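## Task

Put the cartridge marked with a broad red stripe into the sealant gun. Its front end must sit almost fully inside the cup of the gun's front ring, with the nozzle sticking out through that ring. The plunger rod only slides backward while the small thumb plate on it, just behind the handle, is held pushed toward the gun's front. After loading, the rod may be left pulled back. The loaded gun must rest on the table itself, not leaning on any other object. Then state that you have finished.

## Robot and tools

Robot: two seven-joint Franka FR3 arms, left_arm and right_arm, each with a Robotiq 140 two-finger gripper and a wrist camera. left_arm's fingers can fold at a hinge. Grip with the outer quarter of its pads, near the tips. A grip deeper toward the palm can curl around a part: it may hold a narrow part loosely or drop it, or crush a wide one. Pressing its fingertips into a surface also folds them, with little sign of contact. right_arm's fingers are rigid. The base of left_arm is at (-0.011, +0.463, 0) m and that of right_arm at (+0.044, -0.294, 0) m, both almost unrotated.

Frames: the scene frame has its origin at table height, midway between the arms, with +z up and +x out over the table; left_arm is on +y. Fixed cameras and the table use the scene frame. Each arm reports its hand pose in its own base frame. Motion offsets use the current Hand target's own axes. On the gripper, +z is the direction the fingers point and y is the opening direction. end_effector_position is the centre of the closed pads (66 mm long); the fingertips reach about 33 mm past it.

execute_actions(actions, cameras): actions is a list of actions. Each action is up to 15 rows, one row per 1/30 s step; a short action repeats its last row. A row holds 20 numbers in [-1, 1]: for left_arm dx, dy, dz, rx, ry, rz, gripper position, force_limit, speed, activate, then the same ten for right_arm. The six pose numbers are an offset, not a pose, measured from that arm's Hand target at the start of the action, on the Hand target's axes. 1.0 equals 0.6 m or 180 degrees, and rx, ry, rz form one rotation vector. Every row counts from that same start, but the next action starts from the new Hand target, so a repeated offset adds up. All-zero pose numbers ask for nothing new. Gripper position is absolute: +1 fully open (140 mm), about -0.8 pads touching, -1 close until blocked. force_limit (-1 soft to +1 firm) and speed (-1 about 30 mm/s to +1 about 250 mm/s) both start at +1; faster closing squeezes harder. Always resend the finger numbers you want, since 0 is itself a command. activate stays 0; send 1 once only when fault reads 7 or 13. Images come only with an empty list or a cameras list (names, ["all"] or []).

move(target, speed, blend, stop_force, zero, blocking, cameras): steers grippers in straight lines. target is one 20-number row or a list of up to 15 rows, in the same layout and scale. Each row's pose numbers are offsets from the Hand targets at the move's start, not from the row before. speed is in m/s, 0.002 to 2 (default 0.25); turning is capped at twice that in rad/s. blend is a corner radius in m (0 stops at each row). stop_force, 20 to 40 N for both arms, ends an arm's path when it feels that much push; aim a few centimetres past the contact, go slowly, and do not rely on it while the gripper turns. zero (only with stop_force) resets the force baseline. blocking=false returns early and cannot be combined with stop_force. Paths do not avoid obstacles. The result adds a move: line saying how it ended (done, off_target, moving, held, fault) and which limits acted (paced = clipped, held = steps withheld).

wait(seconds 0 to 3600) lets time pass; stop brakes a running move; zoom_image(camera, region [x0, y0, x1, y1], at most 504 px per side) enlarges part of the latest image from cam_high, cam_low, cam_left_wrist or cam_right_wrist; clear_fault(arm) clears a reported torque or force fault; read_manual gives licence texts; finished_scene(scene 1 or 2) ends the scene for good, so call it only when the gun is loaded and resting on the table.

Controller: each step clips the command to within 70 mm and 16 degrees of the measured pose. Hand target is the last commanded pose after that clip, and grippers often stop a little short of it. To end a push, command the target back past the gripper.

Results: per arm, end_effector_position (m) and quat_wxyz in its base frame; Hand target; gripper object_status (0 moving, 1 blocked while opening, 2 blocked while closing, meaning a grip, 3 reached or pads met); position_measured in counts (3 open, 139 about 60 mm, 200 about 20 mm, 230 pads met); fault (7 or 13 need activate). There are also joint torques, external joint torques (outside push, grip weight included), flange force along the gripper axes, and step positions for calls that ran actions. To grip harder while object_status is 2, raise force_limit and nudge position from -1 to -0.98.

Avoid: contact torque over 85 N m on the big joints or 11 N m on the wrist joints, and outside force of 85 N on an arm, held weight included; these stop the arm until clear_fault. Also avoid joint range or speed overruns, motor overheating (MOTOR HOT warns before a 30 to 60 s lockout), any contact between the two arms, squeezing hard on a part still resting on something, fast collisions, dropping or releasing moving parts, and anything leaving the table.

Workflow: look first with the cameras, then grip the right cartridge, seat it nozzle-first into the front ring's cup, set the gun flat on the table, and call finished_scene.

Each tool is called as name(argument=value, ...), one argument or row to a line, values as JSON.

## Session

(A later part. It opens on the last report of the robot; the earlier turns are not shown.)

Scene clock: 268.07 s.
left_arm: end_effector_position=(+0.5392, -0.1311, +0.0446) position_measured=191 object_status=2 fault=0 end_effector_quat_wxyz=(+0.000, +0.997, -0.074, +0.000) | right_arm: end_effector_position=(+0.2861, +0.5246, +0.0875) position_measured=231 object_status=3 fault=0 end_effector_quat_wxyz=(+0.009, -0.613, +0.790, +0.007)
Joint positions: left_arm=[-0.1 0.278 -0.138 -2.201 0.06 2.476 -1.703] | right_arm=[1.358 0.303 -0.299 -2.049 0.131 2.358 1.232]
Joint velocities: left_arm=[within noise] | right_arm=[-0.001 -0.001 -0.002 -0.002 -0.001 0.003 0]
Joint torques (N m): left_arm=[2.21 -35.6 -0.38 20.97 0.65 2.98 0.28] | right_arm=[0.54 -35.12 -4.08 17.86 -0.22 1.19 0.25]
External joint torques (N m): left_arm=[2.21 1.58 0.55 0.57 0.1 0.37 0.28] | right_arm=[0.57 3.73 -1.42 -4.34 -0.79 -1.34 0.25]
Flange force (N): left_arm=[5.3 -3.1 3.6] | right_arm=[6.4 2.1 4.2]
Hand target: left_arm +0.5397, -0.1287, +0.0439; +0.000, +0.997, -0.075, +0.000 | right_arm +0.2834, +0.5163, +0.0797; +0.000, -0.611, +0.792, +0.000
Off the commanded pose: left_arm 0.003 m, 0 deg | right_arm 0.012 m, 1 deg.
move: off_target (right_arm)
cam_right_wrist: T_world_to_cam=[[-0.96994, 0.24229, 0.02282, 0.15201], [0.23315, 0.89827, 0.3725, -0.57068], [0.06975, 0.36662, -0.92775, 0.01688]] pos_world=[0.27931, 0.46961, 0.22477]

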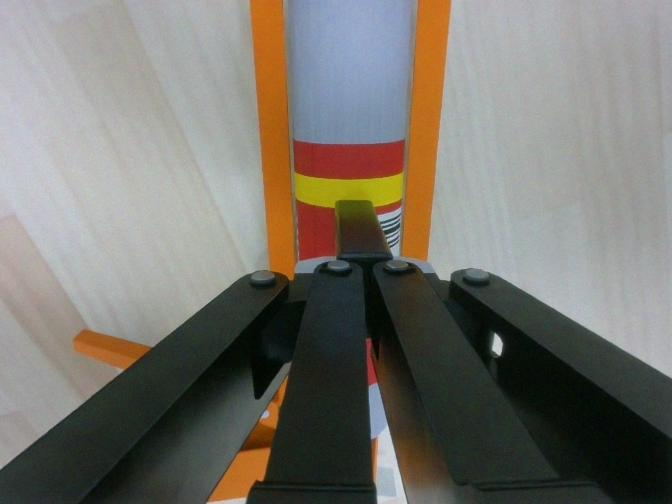

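move(
  target=[
    [0,0,0,0,0,0,-1,0.2,-1,0,0.01,0,-0.084,0,0,0,-0.39,-0.5,1,0],
    [0,0,0,0,0,0,-1,0.2,-1,0,0.208,0,-0.084,0,0,0,-0.39,-0.5,1,0],
  ],
  speed=0.2,
  cameras=["cam_right_wrist","cam_high"],
)

zoom_image(
  camera="cam_high",
  region=[370, 190, 540, 320],
)

zoom_image(
  camera="cam_right_wrist",
  region=[230, 220, 470, 430],
)

Scene clock: 275.80 s.
left_arm: end_effector_position=(+0.5392, -0.1306, +0.0445) position_measured=191 object_status=2 fault=0 end_effector_quat_wxyz=(+0.000, +0.997, -0.073, +0.000) | right_arm: end_effector_position=(+0.2512, +0.3956, +0.1297) position_measured=178 object_status=3 fault=0 end_effector_quat_wxyz=(-0.002, -0.614, +0.789, +0.001)
Joint positions: left_arm=[-0.099 0.278 -0.138 -2.202 0.06 2.476 -1.703] | right_arm=[1.353 -0.115 -0.349 -2.447 -0.051 2.336 1.291]
Joint velocities: left_arm=[within noise] | right_arm=[0 0 0.001 0 0 0.001 0.004]
Joint torques (N m): left_arm=[1.89 -36.42 -0.65 21.05 0.68 2.81 0.25] | right_arm=[0.12 -25.17 0.77 22.29 0.03 2.62 0.4]
External joint torques (N m): left_arm=[1.79 0.95 0.19 0.51 0.13 0.17 0.25] | right_arm=[0.12 -0.54 -0.24 0.21 -0.55 0.16 0.4]
Flange force (N): left_arm=[3.8 -2.5 1.9] | right_arm=[1.8 1.1 -1.3]
Hand target: left_arm +0.5397, -0.1287, +0.0439; +0.000, +0.997, -0.075, +0.000 | right_arm +0.2518, +0.3956, +0.1301; +0.000, -0.611, +0.792, +0.000
Off the commanded pose: left_arm 0.002 m, 0 deg | right_arm 0.001 m, 0 deg.
move: done
cam_right_wrist: T_world_to_cam=[[-0.97036, 0.24017, 0.02686, 0.14892], [0.23419, 0.90709, 0.34978, -0.46323], [0.05965, 0.34571, -0.93644, 0.11774]] pos_world=[0.24597, 0.34373, 0.26828]
Images, in order (width x height): cam_high 672x504, cam_right_wrist 672x504.

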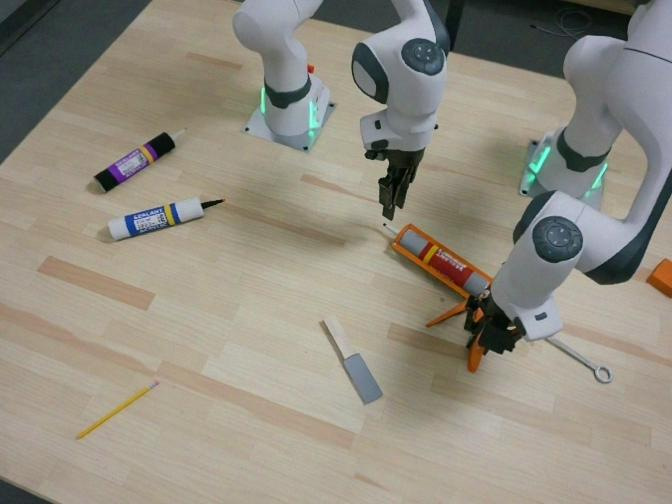

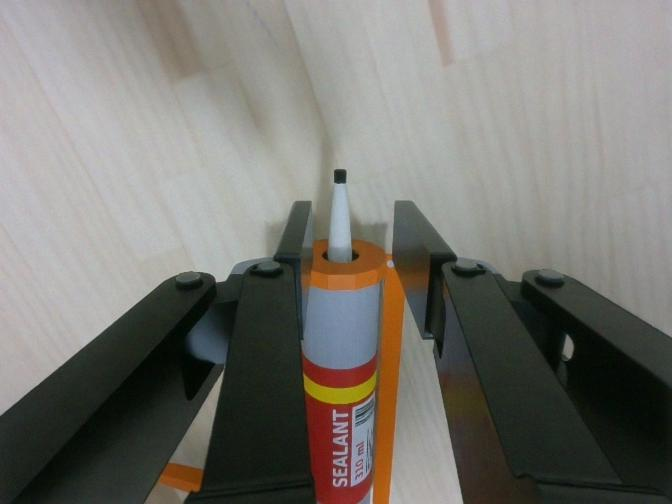

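Scaled by 2.965.

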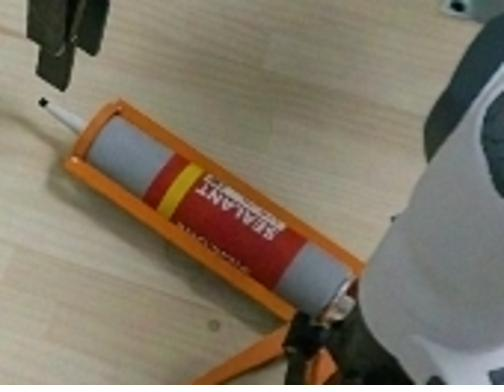

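Scaled by 2.100.

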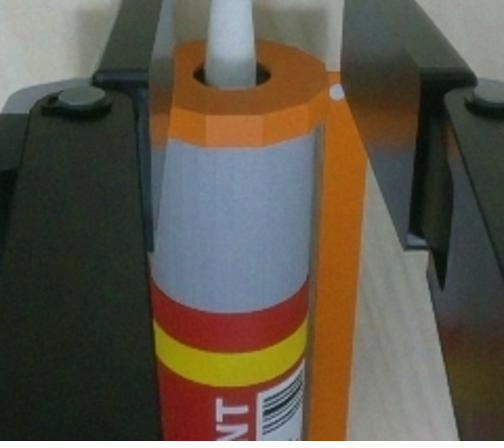

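move(
  target=[
    [0,0,0,0,0,0,-1,0.2,-1,0,-0.0357,-0.003,0.05,0,0,0,-0.39,0,-1,0],
    [0,0,0,0,0,0,-1,0.2,-1,0,-0.0357,-0.003,0.1335,0,0,0,-0.39,0,-1,0],
    [0,0,0,0,0,0,-1,0.2,-1,0,-0.0357,-0.003,0.1335,0,0,0,-1,0,-1,0],
  ],
  speed=0.12,
)

move(
  target=[
    [0,0,0,0,0,0,-1,0.2,-1,0,0.035,0,-0.004,0,0,0,-1,0,-1,0],
    [0,0,0,0,0,0,-1,0.2,-1,0,0.04,0,-0.015,0,0,0,-1,0,-1,0],
    [0,0,0,0,0,0,-1,0.2,-1,0,0.04,0.008,-0.006,0,0,0,-1,0,-1,0],
    [0,0,0,0,0,0,-1,0.2,-1,0,0.04,-0.008,-0.006,0,0,0,-1,0,-1,0],
    [0,0,0,0,0,0,-1,0.2,-1,0,0.03,0,0.0,0,0,0,-1,0,-1,0],
  ],
  speed=0.04,
  blend=[0.002,0.002,0.002,0.002,0],
  cameras=["cam_right_wrist","cam_high"],
)

zoom_image(
  camera="cam_high",
  region=[370, 190, 540, 320],
)

Scene clock: 289.80 s.
left_arm: end_effector_position=(+0.5394, -0.1296, +0.0445) position_measured=191 object_status=2 fault=0 end_effector_quat_wxyz=(+0.000, +0.997, -0.072, +0.000) | right_arm: end_effector_position=(+0.2578, +0.4148, +0.0500) position_measured=214 object_status=0 fault=0 end_effector_quat_wxyz=(-0.002, -0.610, +0.793, -0.001)
Joint positions: left_arm=[-0.098 0.278 -0.137 -2.202 0.06 2.476 -1.703] | right_arm=[1.357 0.114 -0.337 -2.431 0.066 2.534 1.227]
Joint torques (N m): left_arm=[1.33 -36.46 -1.02 21.06 0.69 2.79 0.27] | right_arm=[0.3 -29.77 -1.92 20.87 0.76 2.92 -0.26]
External joint torques (N m): left_arm=[1.21 0.81 -0.2 0.58 0.14 0.17 0.27] | right_arm=[0.26 0.25 -0.96 1.17 0.31 0.45 -0.26]
Flange force (N): left_arm=[3.7 -1.6 1.6] | right_arm=[-4.0 -2.4 1.7]
Hand target: left_arm +0.5397, -0.1287, +0.0439; +0.000, +0.997, -0.075, +0.000 | right_arm +0.2589, +0.4159, +0.0500; +0.000, -0.611, +0.792, +0.000
Off the commanded pose: left_arm 0.001 m, 0 deg | right_arm 0.002 m, 0 deg.
move: done

Scene clock: 291.47 s.
left_arm: end_effector_position=(+0.5380, -0.1345, +0.0444) position_measured=191 object_status=2 fault=0 end_effector_quat_wxyz=(+0.002, +0.997, -0.073, -0.001) | right_arm: end_effector_position=(+0.2566, +0.4018, +0.0530) position_measured=214 object_status=2 fault=0 end_effector_quat_wxyz=(+0.006, -0.610, +0.792, +0.002)
Joint positions: left_arm=[-0.096 0.278 -0.147 -2.202 0.06 2.476 -1.71] | right_arm=[1.354 0.068 -0.348 -2.486 0.042 2.561 1.23]
Joint torques (N m): left_arm=[4.14 -35.59 1.43 21.07 1.35 2.78 0.55] | right_arm=[0.25 -26.79 -1.3 18.56 0.78 1.58 -0.11]
External joint torques (N m): left_arm=[4.11 1.68 2.41 0.57 0.81 0.15 0.55] | right_arm=[0.13 1.53 -0.82 -0.97 0.34 -0.92 -0.11]
Flange force (N): left_arm=[6.2 -6.8 3.6] | right_arm=[-1.6 -1.5 2.2]
Hand target: left_arm +0.5397, -0.1287, +0.0439; +0.000, +0.997, -0.075, +0.000 | right_arm +0.2544, +0.3985, +0.0500; +0.000, -0.611, +0.792, +0.000
Off the commanded pose: left_arm 0.006 m, 0 deg | right_arm 0.005 m, 1 deg.
move: off_target (right_arm)
cam_right_wrist: T_world_to_cam=[[-0.96833, 0.24885, 0.02042, 0.151], [0.23917, 0.90097, 0.36201, -0.44275], [0.07169, 0.35543, -0.93195, 0.03613]] pos_world=[0.24952, 0.34848, 0.19087]
Images, in order (width x height): cam_high 672x504, cam_right_wrist 672x504.

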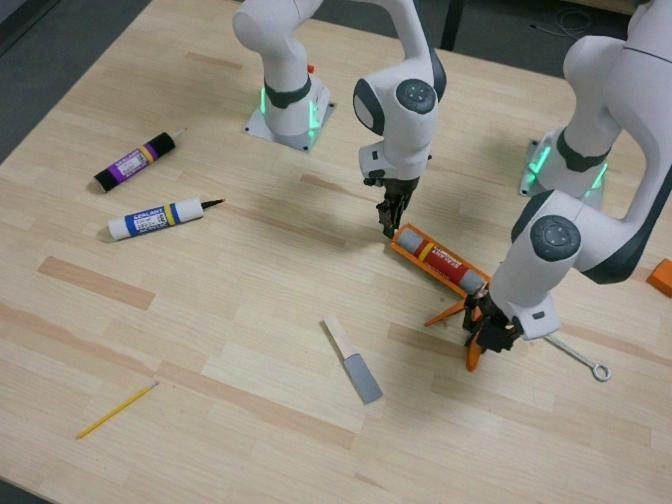

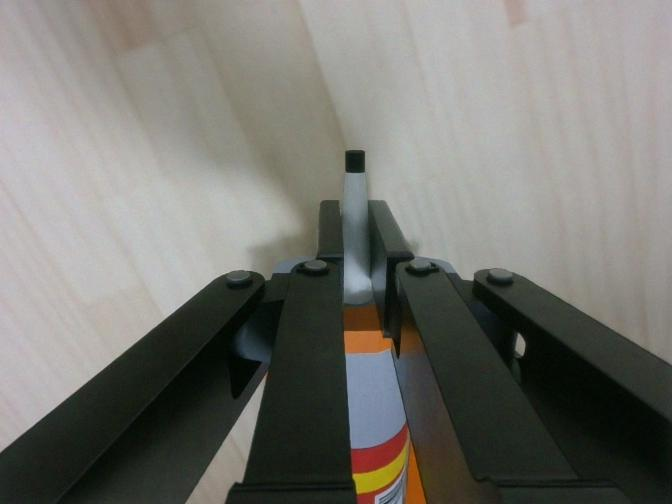

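Scaled by 2.965.

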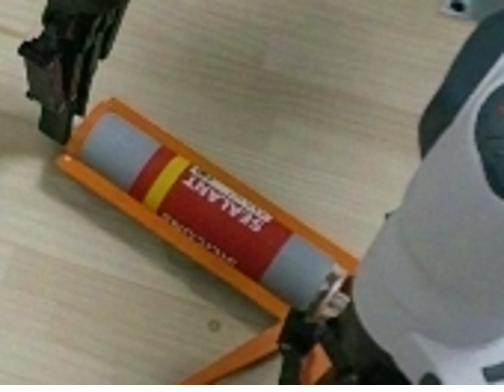

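move(
  target=[
    [0,0,0,0,0,0,-1,0.2,-1,0,0.02,0,-0.014,0,0,0,-1,0,-1,0],
    [0,0,0,0,0,0,-1,0.2,-1,0,0.02,0.012,-0.006,0,0,0,-1,0,-1,0],
    [0,0,0,0,0,0,-1,0.2,-1,0,0.02,-0.012,-0.006,0,0,0,-1,0,-1,0],
    [0,0,0,0,0,0,-1,0.2,-1,0,-0.01,0,0.0,0,0,0,-0.39,0,-1,0],
  ],
  speed=0.05,
  blend=[0.001,0.001,0.001,0],
)

move(
  target=[
    [0,0,0,0,0,0,-1,0.2,-1,0,0,0,-0.12,0,0,0,-0.39,0,0,0],
    [0,0,0,0,0,0,-1,0.2,-1,0,0.08,0,-0.14,0,0,0,-0.39,0,0,0],
  ],
  speed=0.15,
  cameras=["cam_right_wrist","cam_high"],
)

zoom_image(
  camera="cam_right_wrist",
  region=[280, 300, 400, 430],
)

zoom_image(
  camera="cam_high",
  region=[370, 190, 540, 320],
)

Scene clock: 299.07 s.
left_arm: end_effector_position=(+0.5392, -0.1312, +0.0444) position_measured=191 object_status=2 fault=0 end_effector_quat_wxyz=(+0.001, +0.997, -0.071, +0.000) | right_arm: end_effector_position=(+0.2570, +0.4048, +0.0510) position_measured=178 object_status=0 fault=0 end_effector_quat_wxyz=(+0.002, -0.610, +0.793, +0.001)
Joint positions: left_arm=[-0.086 0.279 -0.152 -2.202 0.065 2.477 -1.711] | right_arm=[1.353 0.084 -0.343 -2.469 0.05 2.552 1.228]
Joint torques (N m): left_arm=[2.24 -36.52 -0.35 21.25 1.03 2.76 0.45] | right_arm=[0.5 -28.17 -1.16 20.21 0.78 2.18 -0.08]
External joint torques (N m): left_arm=[2.14 0.76 0.61 0.75 0.48 0.13 0.45] | right_arm=[0.51 0.65 -0.41 0.73 0.33 -0.3 -0.08]
Flange force (N): left_arm=[4.4 -3.4 1.5] | right_arm=[-4.6 -1.5 1.1]
Hand target: left_arm +0.5397, -0.1287, +0.0439; +0.000, +0.997, -0.075, +0.000 | right_arm +0.2559, +0.4043, +0.0500; +0.000, -0.611, +0.792, +0.000
Off the commanded pose: left_arm 0.003 m, 0 deg | right_arm 0.002 m, 0 deg.
move: done

Scene clock: 301.23 s.
left_arm: end_effector_position=(+0.5392, -0.1312, +0.0444) position_measured=191 object_status=2 fault=0 end_effector_quat_wxyz=(+0.001, +0.997, -0.071, +0.000) | right_arm: end_effector_position=(+0.2439, +0.3592, +0.1340) position_measured=178 object_status=3 fault=0 end_effector_quat_wxyz=(+0.001, -0.614, +0.789, +0.002)
Joint positions: left_arm=[-0.086 0.279 -0.152 -2.202 0.065 2.477 -1.711] | right_arm=[1.315 -0.233 -0.345 -2.556 -0.105 2.336 1.3]
Joint velocities: left_arm=[within noise] | right_arm=[0 0 0.001 0 0 -0.002 0.005]
Joint torques (N m): left_arm=[2.25 -36.5 -0.35 21.2 1.03 2.78 0.42] | right_arm=[-0.15 -21.35 1.72 22.24 0.04 2.11 0.32]
External joint torques (N m): left_arm=[2.23 0.74 0.69 0.72 0.48 0.15 0.42] | right_arm=[-0.19 -0.64 -0.19 0.14 -0.53 -0.37 0.32]
Flange force (N): left_arm=[4.2 -3.5 1.5] | right_arm=[2.5 0.8 -2.9]
Hand target: left_arm +0.5397, -0.1287, +0.0439; +0.000, +0.997, -0.075, +0.000 | right_arm +0.2438, +0.3578, +0.1340; +0.000, -0.611, +0.792, +0.000
Off the commanded pose: left_arm 0.003 m, 0 deg | right_arm 0.001 m, 0 deg.
move: done
cam_right_wrist: T_world_to_cam=[[-0.97047, 0.23986, 0.0256, 0.15078], [0.23319, 0.90568, 0.35409, -0.4298], [0.06174, 0.3496, -0.93486, 0.1327]] pos_world=[0.23835, 0.3067, 0.27238]
Images, in order (width x height): cam_high 672x504, cam_right_wrist 672x504.

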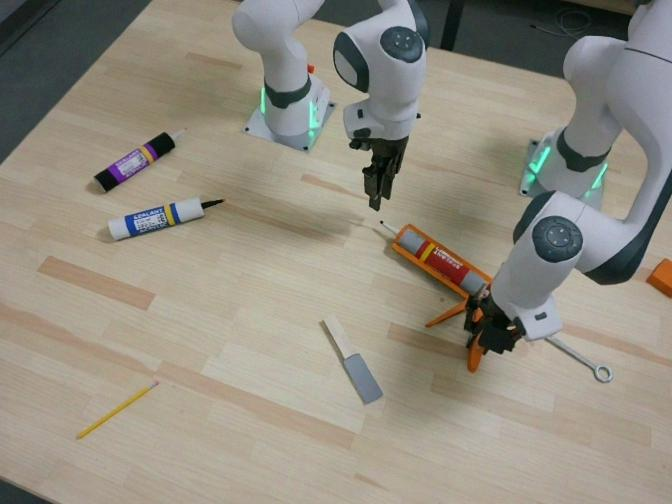

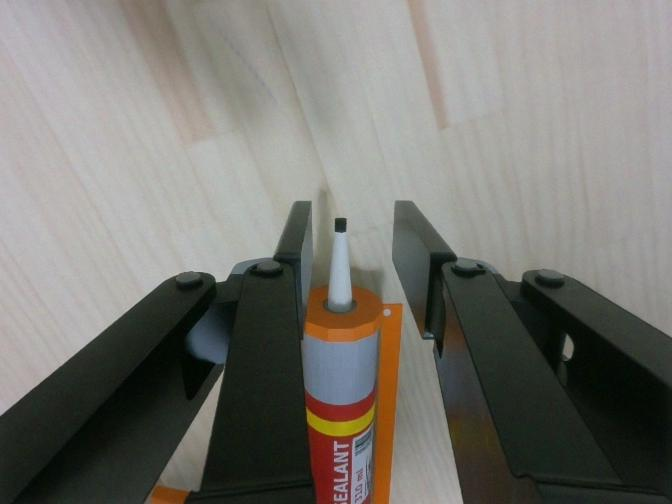

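Scaled by 3.877.

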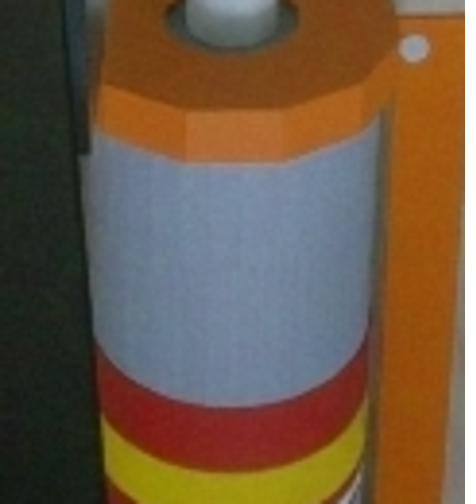

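Scaled by 2.965.

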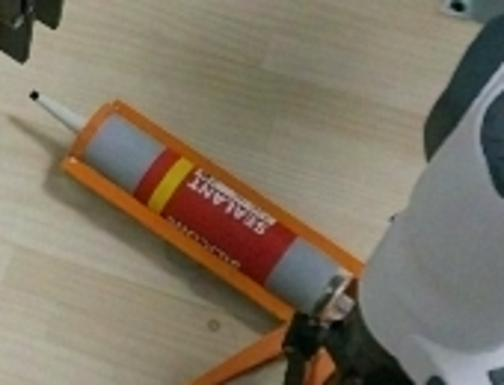

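move(
  target=[
    [0,0,0,0,0,0,-0.1,0.2,-1,0,0,0,0,0,0,0,-0.39,0,0,0],
    [0,0,-0.25,0,0,0,-0.1,0.2,-1,0,0,0,0,0,0,0,-0.39,0,0,0],
  ],
  speed=0.15,
  cameras=["cam_high","cam_left_wrist"],
)

zoom_image(
  camera="cam_high",
  region=[370, 200, 540, 370],
)

Scene clock: 307.47 s.
left_arm: end_effector_position=(+0.5404, -0.1287, +0.1939) position_measured=141 object_status=3 fault=0 end_effector_quat_wxyz=(-0.002, +0.997, -0.074, +0.001) | right_arm: end_effector_position=(+0.2439, +0.3591, +0.1340) position_measured=178 object_status=3 fault=0 end_effector_quat_wxyz=(+0.000, -0.613, +0.790, +0.001)
Joint positions: left_arm=[-0.074 0.048 -0.163 -2.079 0.013 2.128 -1.667] | right_arm=[1.315 -0.233 -0.344 -2.556 -0.105 2.336 1.302]
Joint velocities: left_arm=[0 -0.001 0 0.001 0.001 -0.003 0.004] | right_arm=[within noise]
Joint torques (N m): left_arm=[1.18 -32.25 -0.48 24.63 0.46 2.59 0.19] | right_arm=[0.01 -21.32 1.65 22.24 0.03 2.15 0.31]
External joint torques (N m): left_arm=[1.25 0.83 -0.2 0.68 -0.29 -0.05 0.19] | right_arm=[0.04 -0.51 -0.2 0.1 -0.54 -0.34 0.31]
Flange force (N): left_arm=[4.7 -1.0 -0.3] | right_arm=[2.1 0.8 -2.4]
Hand target: left_arm +0.5397, -0.1288, +0.1939; +0.000, +0.997, -0.075, +0.000 | right_arm +0.2438, +0.3578, +0.1340; +0.000, -0.611, +0.792, +0.000
Off the commanded pose: left_arm 0.001 m, 0 deg | right_arm 0.001 m, 0 deg.
move: done
cam_left_wrist: T_world_to_cam=[[-0.14643, -0.98922, -0.00256, -0.03691], [-0.92432, 0.1359, 0.3566, 0.44876], [-0.35241, 0.05458, -0.93425, 0.5215]] pos_world=[0.59317, -0.12596, 0.32709]

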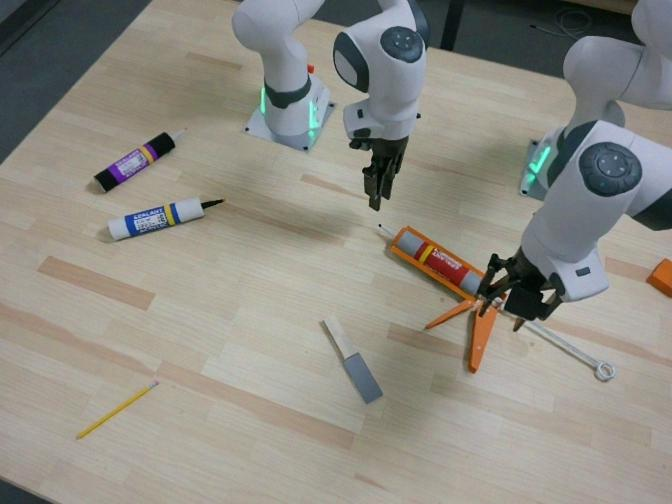

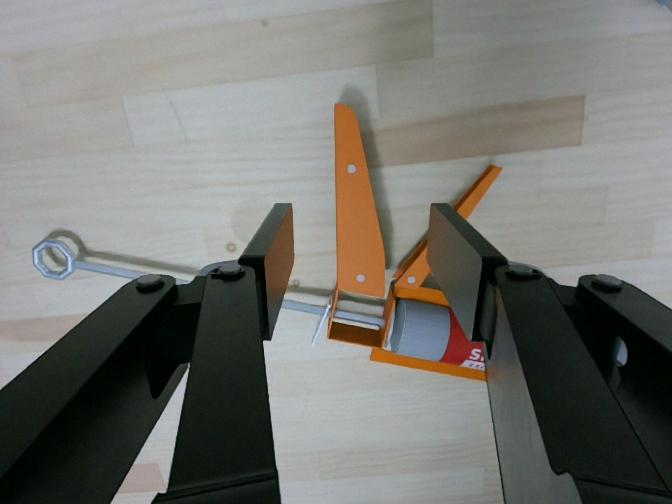

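Scaled by 2.965.

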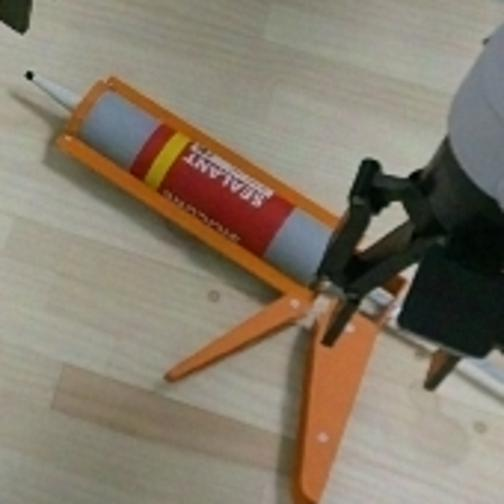

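Loaded and free of the arms.

finished_scene(
  scene=2,
)

The scene is finished: the task was done.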